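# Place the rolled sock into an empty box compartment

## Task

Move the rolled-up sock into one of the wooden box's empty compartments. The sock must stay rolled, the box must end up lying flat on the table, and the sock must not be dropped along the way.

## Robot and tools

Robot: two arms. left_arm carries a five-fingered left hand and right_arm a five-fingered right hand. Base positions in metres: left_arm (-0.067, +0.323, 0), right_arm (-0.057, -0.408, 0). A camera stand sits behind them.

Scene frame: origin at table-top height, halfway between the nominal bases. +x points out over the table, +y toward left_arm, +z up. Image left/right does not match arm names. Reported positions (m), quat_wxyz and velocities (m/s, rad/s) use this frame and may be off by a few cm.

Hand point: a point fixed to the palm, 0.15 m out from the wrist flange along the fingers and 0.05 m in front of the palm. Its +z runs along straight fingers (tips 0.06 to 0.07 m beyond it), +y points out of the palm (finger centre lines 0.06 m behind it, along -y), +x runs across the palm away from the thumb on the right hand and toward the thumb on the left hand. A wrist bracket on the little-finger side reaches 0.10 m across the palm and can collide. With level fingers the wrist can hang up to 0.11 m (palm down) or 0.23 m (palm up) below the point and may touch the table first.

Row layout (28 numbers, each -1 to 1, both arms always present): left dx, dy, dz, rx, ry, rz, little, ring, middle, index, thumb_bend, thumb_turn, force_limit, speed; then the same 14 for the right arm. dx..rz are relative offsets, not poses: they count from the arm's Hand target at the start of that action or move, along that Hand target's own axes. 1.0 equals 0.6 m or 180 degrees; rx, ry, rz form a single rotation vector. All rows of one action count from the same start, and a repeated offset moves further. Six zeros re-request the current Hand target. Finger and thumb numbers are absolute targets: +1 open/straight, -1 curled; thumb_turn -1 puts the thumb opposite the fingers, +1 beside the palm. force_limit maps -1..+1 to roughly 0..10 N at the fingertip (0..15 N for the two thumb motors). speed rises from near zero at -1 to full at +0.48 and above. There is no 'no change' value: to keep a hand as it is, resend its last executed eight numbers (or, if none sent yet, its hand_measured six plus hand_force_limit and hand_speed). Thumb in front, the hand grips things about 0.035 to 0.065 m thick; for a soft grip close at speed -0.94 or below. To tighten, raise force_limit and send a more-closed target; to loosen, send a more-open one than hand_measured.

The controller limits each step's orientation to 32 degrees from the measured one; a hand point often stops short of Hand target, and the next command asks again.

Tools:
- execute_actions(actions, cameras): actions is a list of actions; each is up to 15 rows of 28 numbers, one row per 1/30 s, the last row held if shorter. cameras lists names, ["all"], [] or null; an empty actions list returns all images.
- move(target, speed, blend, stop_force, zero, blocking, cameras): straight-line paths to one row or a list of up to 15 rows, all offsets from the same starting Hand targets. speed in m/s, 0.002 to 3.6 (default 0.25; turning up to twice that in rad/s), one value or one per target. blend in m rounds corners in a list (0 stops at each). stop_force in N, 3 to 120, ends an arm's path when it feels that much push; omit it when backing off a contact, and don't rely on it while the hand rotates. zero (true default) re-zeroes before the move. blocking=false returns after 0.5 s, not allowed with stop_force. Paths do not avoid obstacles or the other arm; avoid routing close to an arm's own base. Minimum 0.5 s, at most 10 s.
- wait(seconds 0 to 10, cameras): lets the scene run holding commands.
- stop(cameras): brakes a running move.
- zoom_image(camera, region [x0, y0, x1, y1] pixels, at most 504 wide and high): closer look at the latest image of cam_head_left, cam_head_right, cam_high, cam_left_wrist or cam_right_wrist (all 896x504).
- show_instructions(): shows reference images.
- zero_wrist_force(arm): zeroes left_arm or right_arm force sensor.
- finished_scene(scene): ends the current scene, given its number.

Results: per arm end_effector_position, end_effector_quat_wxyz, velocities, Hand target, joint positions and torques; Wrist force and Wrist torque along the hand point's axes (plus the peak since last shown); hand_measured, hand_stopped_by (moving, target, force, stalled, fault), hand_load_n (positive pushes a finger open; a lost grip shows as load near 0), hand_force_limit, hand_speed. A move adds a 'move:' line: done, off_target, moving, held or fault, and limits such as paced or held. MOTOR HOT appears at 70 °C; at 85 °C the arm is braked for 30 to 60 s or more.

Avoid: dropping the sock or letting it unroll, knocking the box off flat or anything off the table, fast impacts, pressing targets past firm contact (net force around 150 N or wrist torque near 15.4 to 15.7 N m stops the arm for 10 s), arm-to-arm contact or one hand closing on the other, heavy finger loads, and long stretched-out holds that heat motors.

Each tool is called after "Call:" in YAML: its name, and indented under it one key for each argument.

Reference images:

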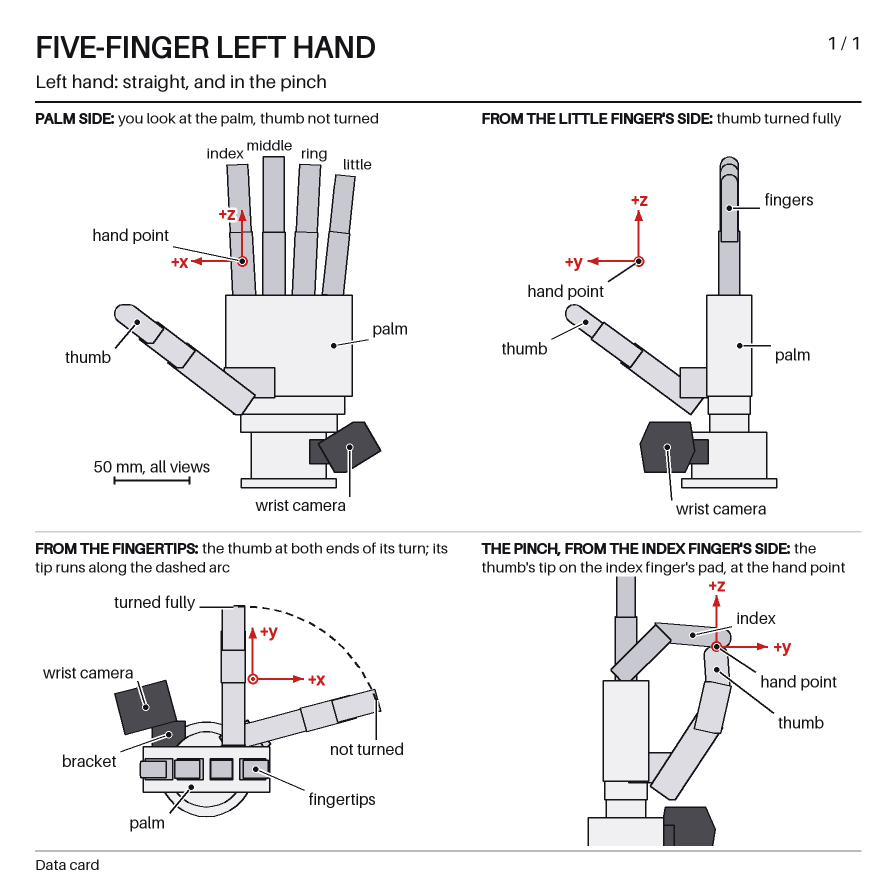

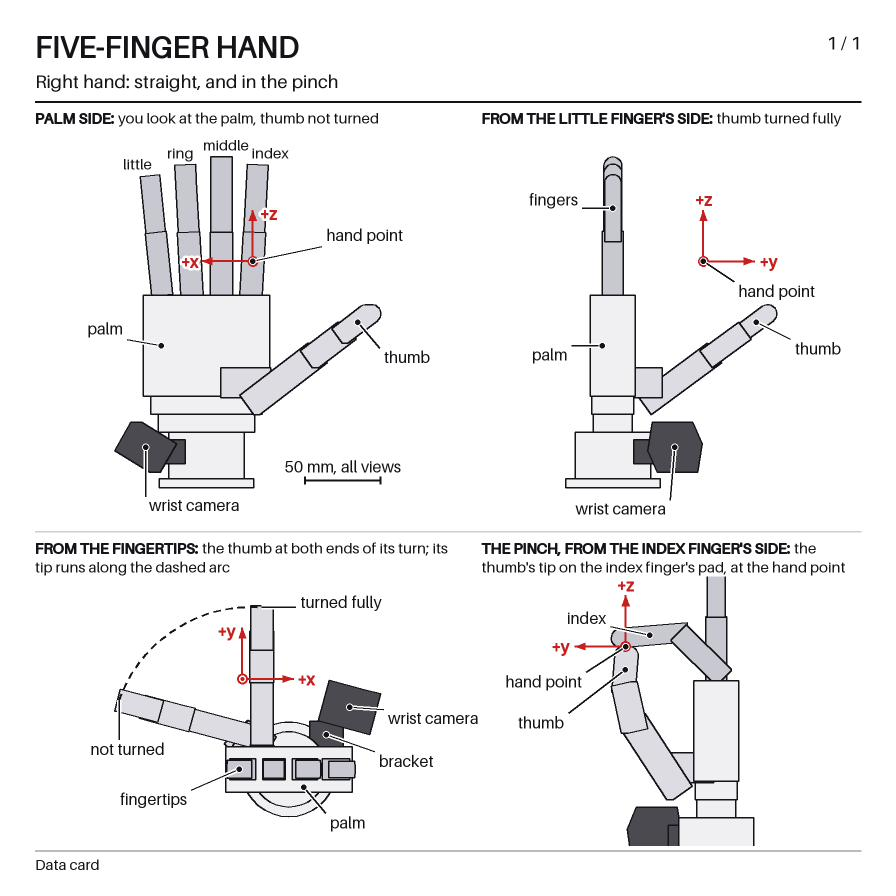

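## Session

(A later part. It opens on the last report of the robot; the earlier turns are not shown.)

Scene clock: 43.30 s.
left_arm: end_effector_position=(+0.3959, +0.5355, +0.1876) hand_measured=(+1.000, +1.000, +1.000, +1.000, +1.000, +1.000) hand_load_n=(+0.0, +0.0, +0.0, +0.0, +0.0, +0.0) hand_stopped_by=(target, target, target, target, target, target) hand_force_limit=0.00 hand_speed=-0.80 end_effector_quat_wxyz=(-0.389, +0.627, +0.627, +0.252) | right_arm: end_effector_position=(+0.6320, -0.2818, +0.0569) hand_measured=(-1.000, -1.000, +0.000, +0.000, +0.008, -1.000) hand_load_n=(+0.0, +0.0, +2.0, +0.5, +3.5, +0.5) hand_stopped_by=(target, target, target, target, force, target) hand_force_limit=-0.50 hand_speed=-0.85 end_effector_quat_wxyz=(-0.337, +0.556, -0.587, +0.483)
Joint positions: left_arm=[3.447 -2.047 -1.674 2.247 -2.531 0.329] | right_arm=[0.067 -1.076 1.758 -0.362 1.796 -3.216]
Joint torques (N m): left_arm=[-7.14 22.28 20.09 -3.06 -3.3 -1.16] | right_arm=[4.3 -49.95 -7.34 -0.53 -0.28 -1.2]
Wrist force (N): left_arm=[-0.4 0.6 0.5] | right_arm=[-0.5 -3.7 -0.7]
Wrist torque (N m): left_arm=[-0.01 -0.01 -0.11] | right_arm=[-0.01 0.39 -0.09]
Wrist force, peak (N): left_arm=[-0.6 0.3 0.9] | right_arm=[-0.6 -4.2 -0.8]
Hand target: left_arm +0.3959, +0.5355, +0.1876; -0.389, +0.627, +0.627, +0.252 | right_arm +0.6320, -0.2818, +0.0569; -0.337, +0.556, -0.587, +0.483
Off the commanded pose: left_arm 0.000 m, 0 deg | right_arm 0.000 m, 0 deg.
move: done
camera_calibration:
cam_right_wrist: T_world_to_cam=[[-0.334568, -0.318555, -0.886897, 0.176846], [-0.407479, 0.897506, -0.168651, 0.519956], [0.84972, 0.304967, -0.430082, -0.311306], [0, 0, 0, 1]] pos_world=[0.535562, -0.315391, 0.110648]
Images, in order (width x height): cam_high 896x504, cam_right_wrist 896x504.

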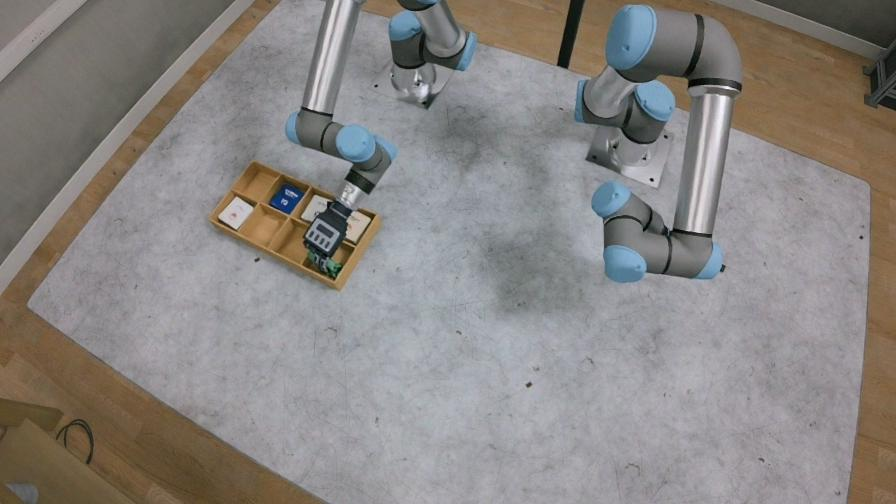

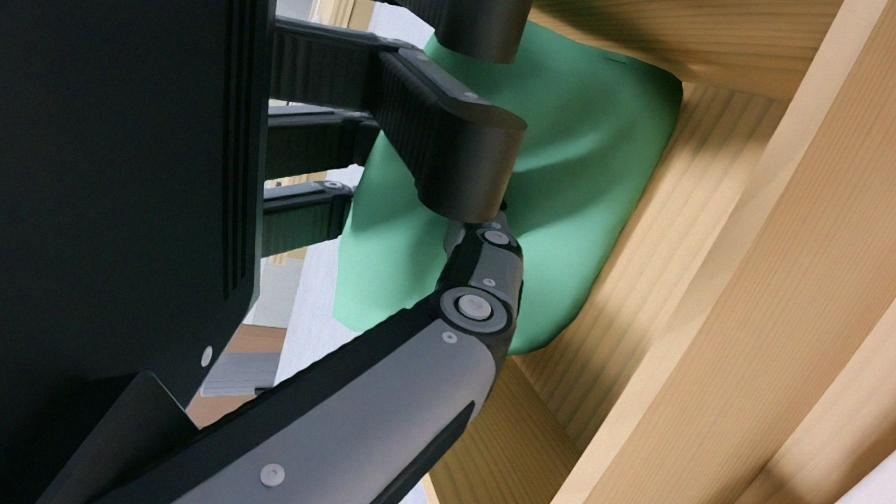

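Call:
move:
  target: [0,0,0,0,0,0,1,1,1,1,1,1,0,-0.8,-0.0049,0.0107,0.0029,-0.039,0,0,-1,-1,0.0,0.0,-0.1,-1,-0.5,-0.85]
  speed: 0.08
  cameras: ["cam_high","cam_right_wrist"]

Call:
zoom_image:
  camera: "cam_high"
  region: [290, 230, 360, 290]

Call:
zoom_image:
  camera: "cam_right_wrist"
  region: [320, 0, 720, 400]

Scene clock: 45.10 s.
left_arm: end_effector_position=(+0.3959, +0.5355, +0.1876) hand_measured=(+1.000, +1.000, +1.000, +1.000, +1.000, +1.000) hand_load_n=(+0.0, +0.0, +0.0, +0.0, +0.0, +0.0) hand_stopped_by=(target, target, target, target, target, target) hand_force_limit=0.00 hand_speed=-0.80 end_effector_quat_wxyz=(-0.389, +0.627, +0.627, +0.252) | right_arm: end_effector_position=(+0.6320, -0.2798, +0.0499) hand_measured=(-1.000, -1.000, +0.000, +0.000, +0.008, -1.000) hand_load_n=(+0.0, +0.5, +2.0, +0.5, +3.5, +0.5) hand_stopped_by=(target, target, target, target, force, target) hand_force_limit=-0.50 hand_speed=-0.85 end_effector_quat_wxyz=(-0.302, +0.575, -0.615, +0.446)
Joint positions: left_arm=[3.447 -2.047 -1.674 2.247 -2.531 0.329] | right_arm=[0.072 -1.037 1.649 -0.166 1.807 -3.185]
Joint torques (N m): left_arm=[-6.39 22.53 19.75 -3.2 -3.34 -1.11] | right_arm=[1.93 -53.04 -8.71 0.12 0.46 -1.14]
Wrist force (N): left_arm=[-0.3 0.0 0.4] | right_arm=[-0.6 -3.2 -0.6]
Wrist torque (N m): left_arm=[-0.09 -0.02 -0.08] | right_arm=[0.05 0.38 -0.06]
Wrist force, peak (N): left_arm=[-0.7 0.5 0.7] | right_arm=[-0.6 -4.2 -0.8]
Hand target: left_arm +0.3959, +0.5355, +0.1876; -0.389, +0.627, +0.627, +0.252 | right_arm +0.6320, -0.2798, +0.0499; -0.302, +0.575, -0.615, +0.446
Off the commanded pose: left_arm 0.000 m, 0 deg | right_arm 0.000 m, 0 deg.
move: done
camera_calibration:
cam_right_wrist: T_world_to_cam=[[-0.44381, -0.295377, -0.846041, 0.24474], [-0.408264, 0.907088, -0.102527, 0.516816], [0.797718, 0.299906, -0.523166, -0.278861], [0, 0, 0, 1]] pos_world=[0.542067, -0.312875, 0.114157]
Images, in order (width x height): cam_high 896x504, cam_right_wrist 896x504.

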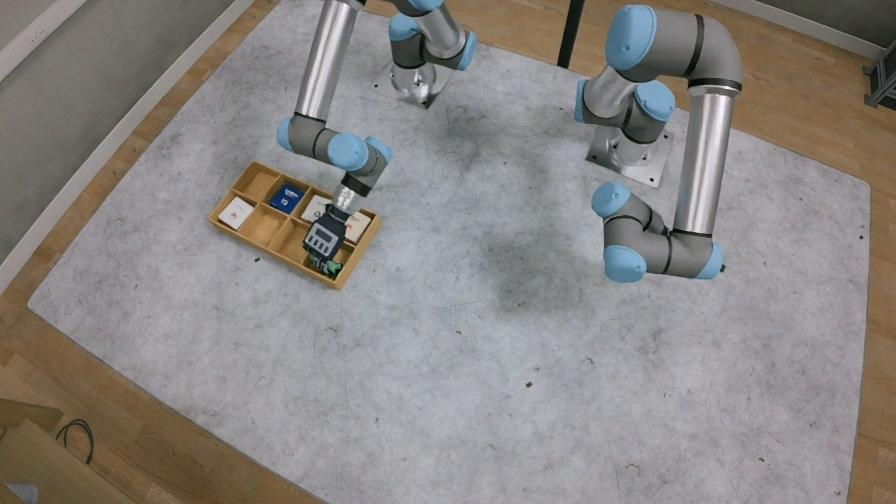

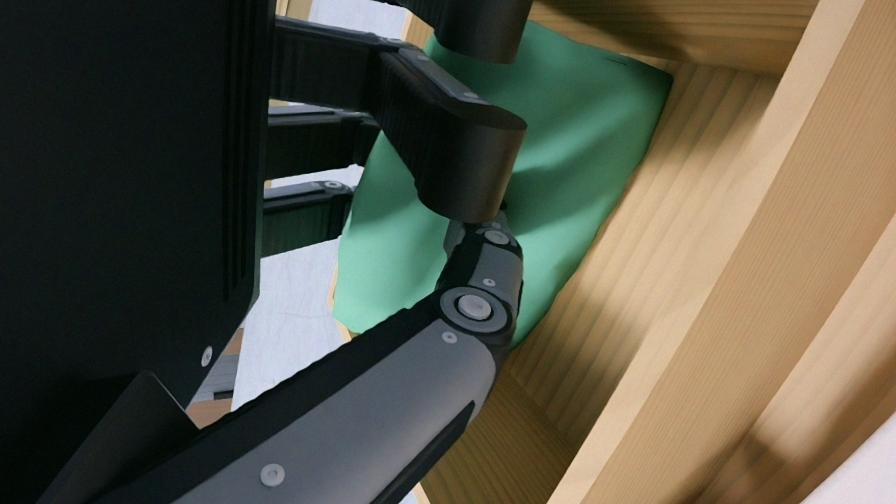

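Scaled by 7.200 from the camera's 896x504 image, which has a finer 1280x720 frame.

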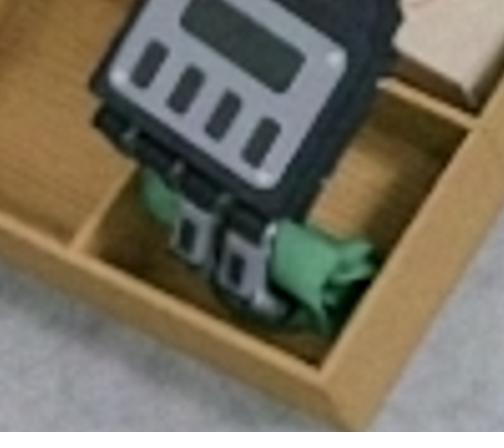

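Scaled by 1.260 from the camera's 896x504 image, which has a finer 1280x720 frame.

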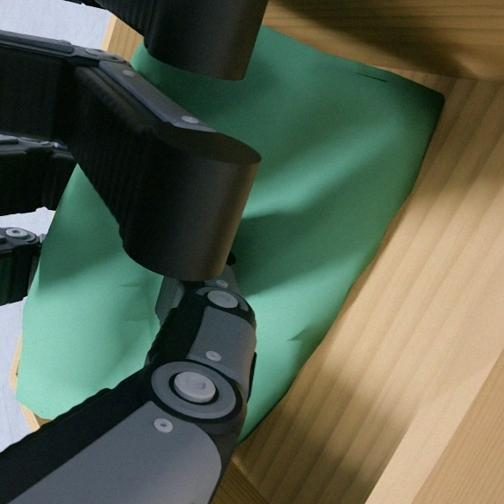

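Call:
move:
  target: [0,0,0,0,0,0,1,1,1,1,1,1,0,-0.8,-0.0017,0.0083,0.0057,0,0,0,-1,-1,0.0,0.0,-0.1,-1,-0.5,-0.85]
  speed: 0.03
  stop_force: 4
  cameras: ["cam_high"]

Call:
zoom_image:
  camera: "cam_high"
  region: [290, 230, 360, 290]

Scene clock: 46.80 s.
left_arm: end_effector_position=(+0.3959, +0.5355, +0.1876) hand_measured=(+1.000, +1.000, +1.000, +1.000, +1.000, +1.000) hand_load_n=(+0.0, +0.0, +0.0, +0.0, +0.0, +0.0) hand_stopped_by=(target, target, target, target, target, target) hand_force_limit=0.00 hand_speed=-0.80 end_effector_quat_wxyz=(-0.389, +0.627, +0.627, +0.252) | right_arm: end_effector_position=(+0.6329, -0.2798, +0.0438) hand_measured=(-1.000, -1.000, +0.000, +0.000, +0.008, -1.000) hand_load_n=(+0.0, +0.0, +2.0, +1.0, +3.0, +0.0) hand_stopped_by=(target, target, target, target, force, target) hand_force_limit=-0.50 hand_speed=-0.85 end_effector_quat_wxyz=(-0.302, +0.575, -0.615, +0.446)
Joint positions: left_arm=[3.447 -2.047 -1.674 2.247 -2.531 0.329] | right_arm=[0.072 -1.027 1.651 -0.177 1.807 -3.185]
Joint torques (N m): left_arm=[-7.43 23.04 19.9 -3.13 -3.34 -1.23] | right_arm=[-7.29 -51.37 -18.32 1.08 -1.7 -1.34]
Wrist force (N): left_arm=[-0.7 0.2 0.5] | right_arm=[-0.6 -3.7 -0.9]
Wrist torque (N m): left_arm=[-0.07 0.05 -0.12] | right_arm=[0.02 0.39 -0.07]
Wrist force, peak (N): left_arm=[-0.9 0.7 0.9] | right_arm=[-0.5 -3.9 -0.9]
Hand target: left_arm +0.3959, +0.5355, +0.1876; -0.389, +0.627, +0.627, +0.252 | right_arm +0.6330, -0.2798, +0.0438; -0.302, +0.575, -0.615, +0.446
Off the commanded pose: left_arm 0.000 m, 0 deg | right_arm 0.000 m, 0 deg.
move: done
Images, in order (width x height): cam_high 896x504.

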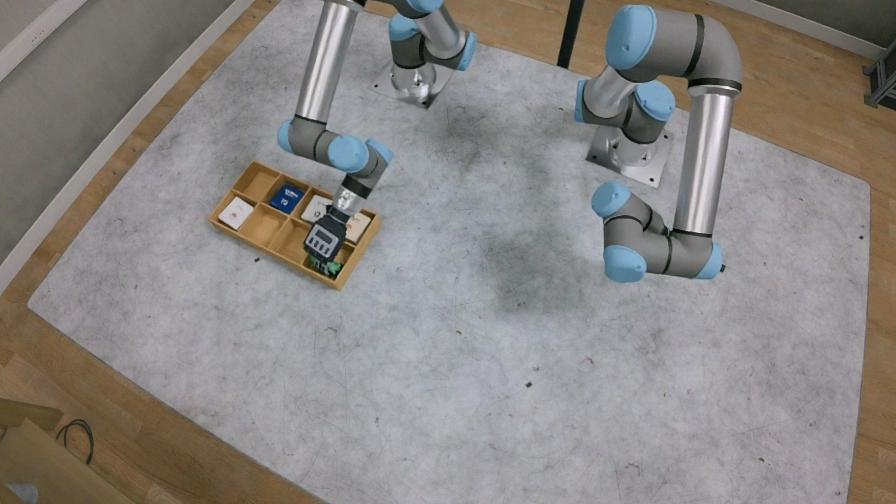

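Scaled by 7.200 from the camera's 896x504 image, which has a finer 1280x720 frame.

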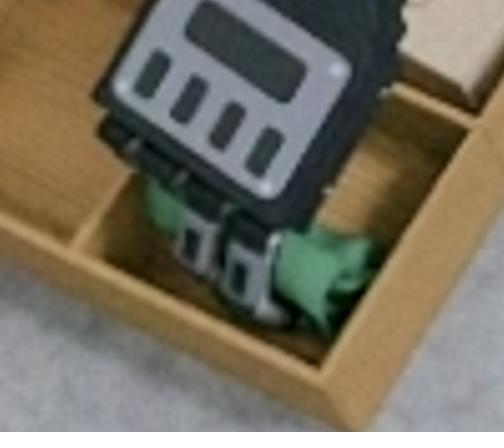

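Call:
move:
  target: [0,0,0,0,0,0,1,1,1,1,1,1,0,-0.8,0,0,0,0,0,0,-1,-1,0.32,0.32,0.12,-1,-0.5,-0.75]
  speed: 0.03
  cameras: ["cam_high"]

Call:
zoom_image:
  camera: "cam_high"
  region: [290, 230, 360, 290]

Scene clock: 47.63 s.
left_arm: end_effector_position=(+0.3959, +0.5355, +0.1876) hand_measured=(+1.000, +1.000, +1.000, +1.000, +1.000, +1.000) hand_load_n=(+0.0, +0.0, +0.0, +0.0, +0.0, +0.0) hand_stopped_by=(target, target, target, target, target, target) hand_force_limit=0.00 hand_speed=-0.80 end_effector_quat_wxyz=(-0.389, +0.627, +0.627, +0.252) | right_arm: end_effector_position=(+0.6329, -0.2798, +0.0438) hand_measured=(-1.000, -1.000, +0.320, +0.320, +0.120, -1.000) hand_load_n=(+0.0, +0.0, +0.0, -0.5, +0.0, +0.0) hand_stopped_by=(target, target, target, target, target, target) hand_force_limit=-0.50 hand_speed=-0.75 end_effector_quat_wxyz=(-0.302, +0.575, -0.615, +0.446)
Joint positions: left_arm=[3.447 -2.047 -1.674 2.247 -2.531 0.329] | right_arm=[0.072 -1.027 1.651 -0.177 1.807 -3.185]
Joint torques (N m): left_arm=[-6.03 22.97 20.05 -3.08 -3.25 -1.33] | right_arm=[-8.15 -52.69 -25.56 -0.99 -1.73 -1.38]
Wrist force (N): left_arm=[-0.6 0.3 0.6] | right_arm=[-0.6 -3.3 -1.0]
Wrist torque (N m): left_arm=[-0.05 0.03 -0.12] | right_arm=[0.01 0.41 -0.08]
Wrist force, peak (N): left_arm=[-0.2 0.3 1.0] | right_arm=[-0.5 -3.9 -1.0]
Hand target: left_arm +0.3959, +0.5355, +0.1876; -0.389, +0.627, +0.627, +0.252 | right_arm +0.6330, -0.2798, +0.0438; -0.302, +0.575, -0.615, +0.446
Off the commanded pose: left_arm 0.000 m, 0 deg | right_arm 0.000 m, 0 deg.
move: done
Images, in order (width x height): cam_high 896x504.

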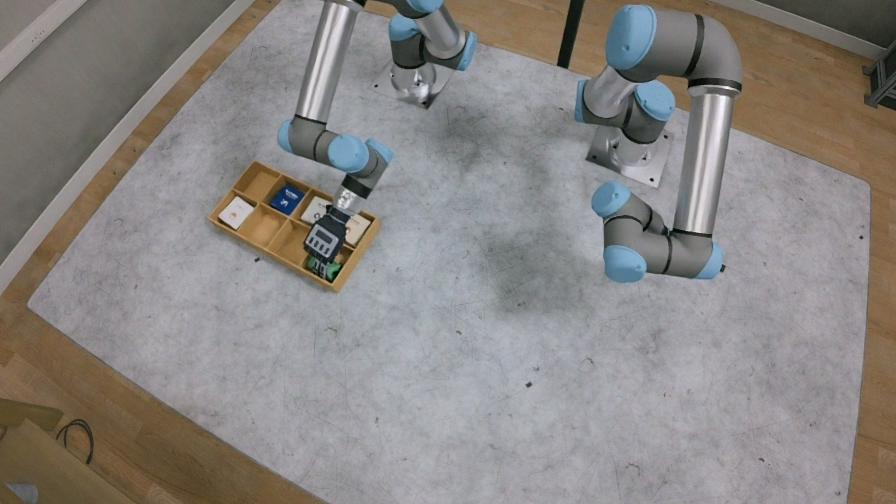

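Scaled by 7.200 from the camera's 896x504 image, which has a finer 1280x720 frame.

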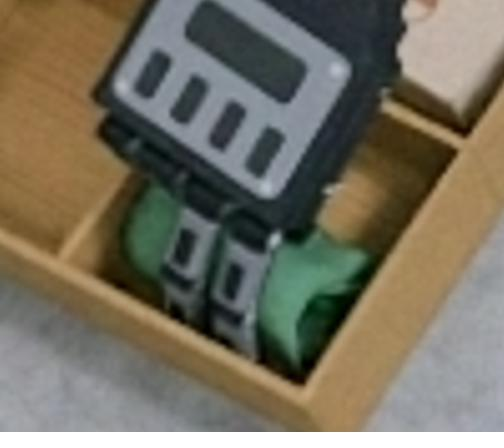

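Call:
move:
  target: [0,0,0,0,0,0,1,1,1,1,1,1,0,-0.8,0.0023,-0.0194,-0.0054,0,0,0,-1,-1,0.32,0.32,0.12,-1,-0.5,-0.75]
  speed: 0.04

Call:
move:
  target: [0,0,0,0,0,0,1,1,1,1,1,1,0,-0.8,0.0146,-0.0942,-0.0440,0,0,0,-1,-1,0.45,0.45,0.4,-1,-0.5,-0.75]
  speed: 0.08
  cameras: ["cam_high","cam_right_wrist"]

Call:
zoom_image:
  camera: "cam_high"
  region: [290, 230, 360, 290]

Scene clock: 48.57 s.
left_arm: end_effector_position=(+0.3959, +0.5355, +0.1876) hand_measured=(+1.000, +1.000, +1.000, +1.000, +1.000, +1.000) hand_load_n=(+0.0, +0.0, +0.0, +0.0, +0.0, +0.0) hand_stopped_by=(target, target, target, target, target, target) hand_force_limit=0.00 hand_speed=-0.80 end_effector_quat_wxyz=(-0.389, +0.627, +0.627, +0.252) | right_arm: end_effector_position=(+0.6351, -0.2798, +0.0561) hand_measured=(-1.000, -1.000, +0.320, +0.320, +0.120, -1.000) hand_load_n=(+0.0, +0.0, +0.0, -1.5, +0.0, +0.0) hand_stopped_by=(target, target, target, target, target, target) hand_force_limit=-0.50 hand_speed=-0.75 end_effector_quat_wxyz=(-0.302, +0.575, -0.615, +0.446) end_effector_velocity=(+0.001, +0.000, +0.000) end_effector_angular_velocity=(+0.000, -0.004, -0.001)
Joint positions: left_arm=[3.447 -2.047 -1.674 2.247 -2.531 0.329] | right_arm=[0.072 -1.04 1.634 -0.148 1.807 -3.186]
Joint velocities: left_arm=[within noise] | right_arm=[0 0.001 0 -0.005 0.001 0]
Joint torques (N m): left_arm=[-6.32 22.74 19.89 -2.91 -3.42 -1.04] | right_arm=[-9.35 -37.55 -11.29 -2.58 -1.68 -1.23]
Wrist force (N): left_arm=[-0.1 0.2 0.8] | right_arm=[-0.7 -2.0 -1.5]
Wrist torque (N m): left_arm=[-0.08 -0.04 -0.08] | right_arm=[0.04 0.38 -0.07]
Wrist force, peak (N): left_arm=[-0.6 0.2 0.9] | right_arm=[-0.4 -3.5 -0.8]
Hand target: left_arm +0.3959, +0.5355, +0.1876; -0.389, +0.627, +0.627, +0.252 | right_arm +0.6350, -0.2798, +0.0558; -0.302, +0.575, -0.615, +0.446
Off the commanded pose: left_arm 0.000 m, 0 deg | right_arm 0.000 m, 0 deg.
move: done

Scene clock: 49.70 s.
left_arm: end_effector_position=(+0.3959, +0.5355, +0.1876) hand_measured=(+1.000, +1.000, +1.000, +1.000, +1.000, +1.000) hand_load_n=(+0.0, +0.0, +0.0, +0.0, +0.0, +0.0) hand_stopped_by=(target, target, target, target, target, target) hand_force_limit=0.00 hand_speed=-0.80 end_effector_quat_wxyz=(-0.389, +0.627, +0.627, +0.252) | right_arm: end_effector_position=(+0.6351, -0.2797, +0.1190) hand_measured=(-1.000, -1.000, +0.450, +0.450, +0.400, -1.000) hand_load_n=(+0.0, +0.5, +0.0, +0.0, +0.0, +0.0) hand_stopped_by=(target, target, target, target, target, target) hand_force_limit=-0.50 hand_speed=-0.75 end_effector_quat_wxyz=(-0.303, +0.575, -0.615, +0.446)
Joint positions: left_arm=[3.447 -2.047 -1.674 2.247 -2.531 0.329] | right_arm=[0.072 -1.114 1.567 -0.007 1.807 -3.185]
Joint torques (N m): left_arm=[-7 23.74 20.07 -2.7 -3.28 -1.24] | right_arm=[7.1 -31.85 -10.37 -1.84 2.24 1.07]
Wrist force (N): left_arm=[-0.3 0.0 0.7] | right_arm=[-0.7 -3.8 -0.6]
Wrist torque (N m): left_arm=[-0.11 -0.01 -0.09] | right_arm=[-0.04 0.38 -0.11]
Wrist force, peak (N): left_arm=[-0.8 0.5 0.7] | right_arm=[-0.6 -4.8 -1.1]
Hand target: left_arm +0.3959, +0.5355, +0.1876; -0.389, +0.627, +0.627, +0.252 | right_arm +0.6351, -0.2797, +0.1188; -0.302, +0.575, -0.615, +0.446
Off the commanded pose: left_arm 0.000 m, 0 deg | right_arm 0.000 m, 0 deg.
move: done
camera_calibration:
cam_right_wrist: T_world_to_cam=[[-0.443639, -0.295314, -0.846153, 0.304554], [-0.408215, 0.907106, -0.102559, 0.52506], [0.797838, 0.299913, -0.522979, -0.24531], [0, 0, 0, 1]] pos_world=[0.545168, -0.312775, 0.183257]
Images, in order (width x height): cam_high 896x504, cam_right_wrist 896x504.

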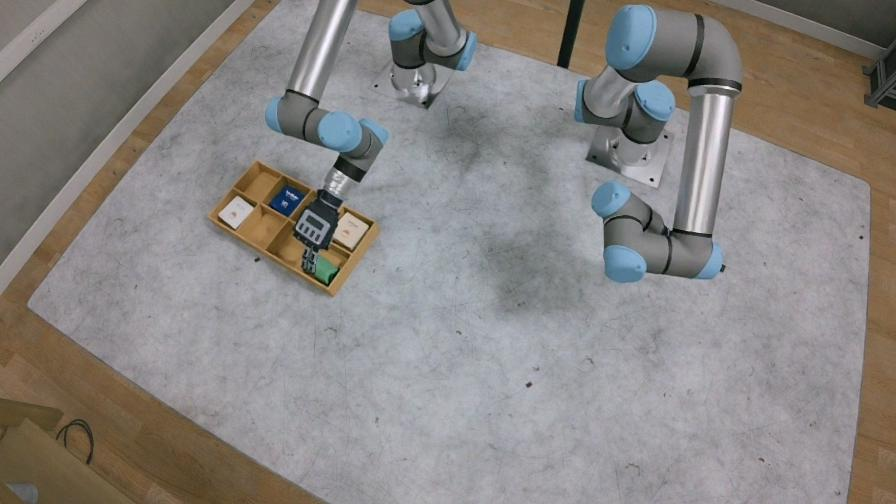

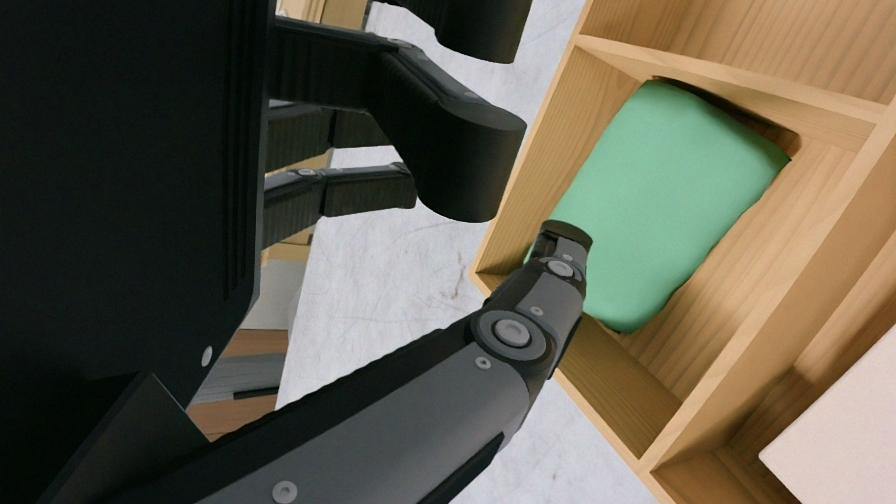

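Scaled by 7.200 from the camera's 896x504 image, which has a finer 1280x720 frame.

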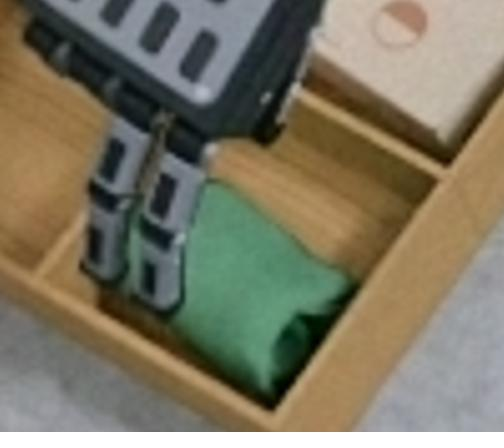

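Call:
move:
  target:
    - [0,0,0,0,0,0,1,1,1,1,1,1,0,-0.8,0.0093,-0.0598,-0.0279,0,0,0,-1,-1,0.45,0.45,0.4,-1,-0.5,-0.75]
    - [0,0,0,0,0,0,1,1,1,1,1,1,0,-0.8,0.0573,-0.0103,-0.2772,0,0,0,-1,-1,0.45,0.45,0.4,-1,-0.5,-0.75]
  blend: 0.02
  speed: 0.25
  cameras: ["cam_high","cam_head_left","cam_head_right"]

Call:
zoom_image:
  camera: "cam_high"
  region: [190, 140, 400, 310]

Call:
zoom_image:
  camera: "cam_head_left"
  region: [520, 270, 740, 430]

Scene clock: 51.27 s.
left_arm: end_effector_position=(+0.3959, +0.5355, +0.1876) hand_measured=(+1.000, +1.000, +1.000, +1.000, +1.000, +1.000) hand_load_n=(+0.0, +0.0, +0.0, +0.0, +0.0, +0.0) hand_stopped_by=(target, target, target, target, target, target) hand_force_limit=0.00 hand_speed=-0.80 end_effector_quat_wxyz=(-0.389, +0.627, +0.627, +0.252) | right_arm: end_effector_position=(+0.4853, -0.2795, +0.1990) hand_measured=(-1.000, -1.000, +0.450, +0.450, +0.400, -1.000) hand_load_n=(+0.0, +0.0, +0.0, +0.0, +0.0, +0.0) hand_stopped_by=(target, target, target, target, target, target) hand_force_limit=-0.50 hand_speed=-0.75 end_effector_quat_wxyz=(-0.302, +0.575, -0.615, +0.446)
Joint positions: left_arm=[3.447 -2.047 -1.674 2.247 -2.531 0.329] | right_arm=[0.089 -1.513 1.863 0.098 1.823 -3.178]
Joint torques (N m): left_arm=[-6.72 23.59 19.64 -2.88 -3.22 -0.99] | right_arm=[-8.41 -34.83 -13.96 -1.43 -1.74 -1.22]
Wrist force (N): left_arm=[-0.4 0.1 0.6] | right_arm=[-0.4 -3.7 -0.6]
Wrist torque (N m): left_arm=[-0.09 0.00 -0.10] | right_arm=[-0.02 0.32 -0.06]
Wrist force, peak (N): left_arm=[-0.7 0.3 0.7] | right_arm=[-0.3 -7.3 0.5]
Hand target: left_arm +0.3959, +0.5355, +0.1876; -0.389, +0.627, +0.627, +0.252 | right_arm +0.4852, -0.2796, +0.1990; -0.302, +0.575, -0.615, +0.446
Off the commanded pose: left_arm 0.000 m, 0 deg | right_arm 0.000 m, 0 deg.
move: done
Images, in order (width x height): cam_head_left 896x504, cam_head_right 896x504, cam_high 896x504.

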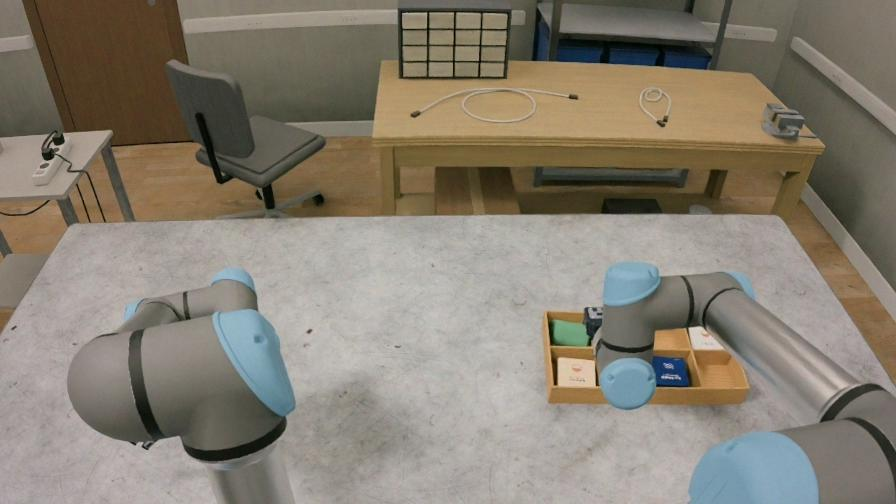

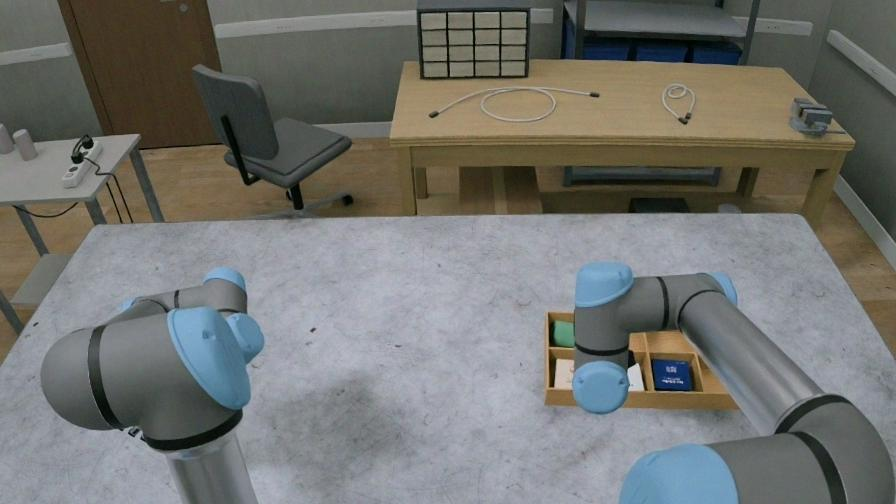

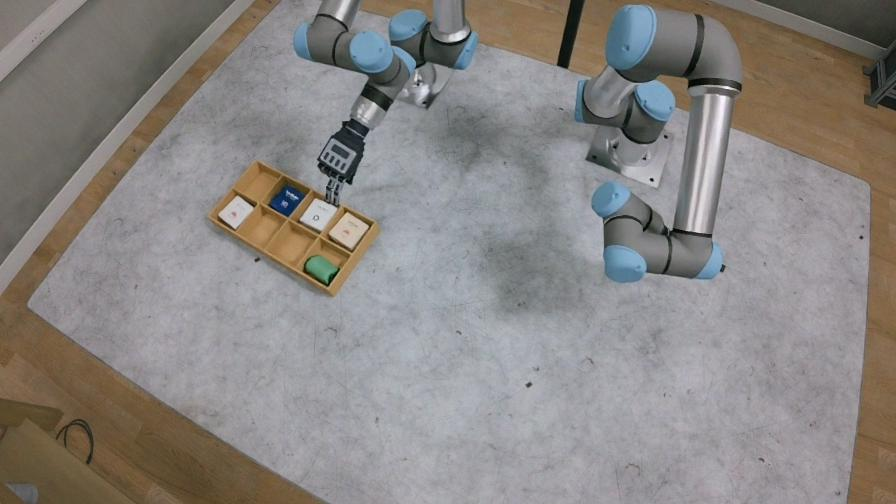

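Scaled by 2.400 from the camera's 896x504 image, which has a finer 1280x720 frame.

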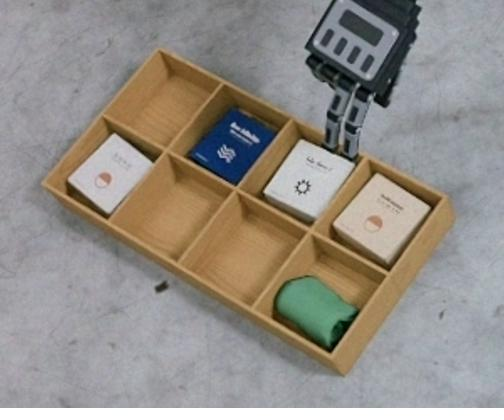

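Scaled by 2.291 from the camera's 896x504 image, which has a finer 1280x720 frame.

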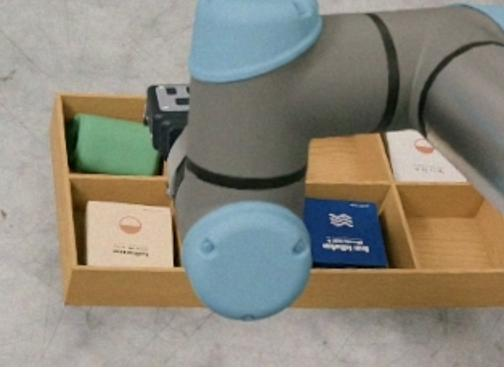

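Call:
finished_scene:
  scene: 2

The scene is finished: the task was done.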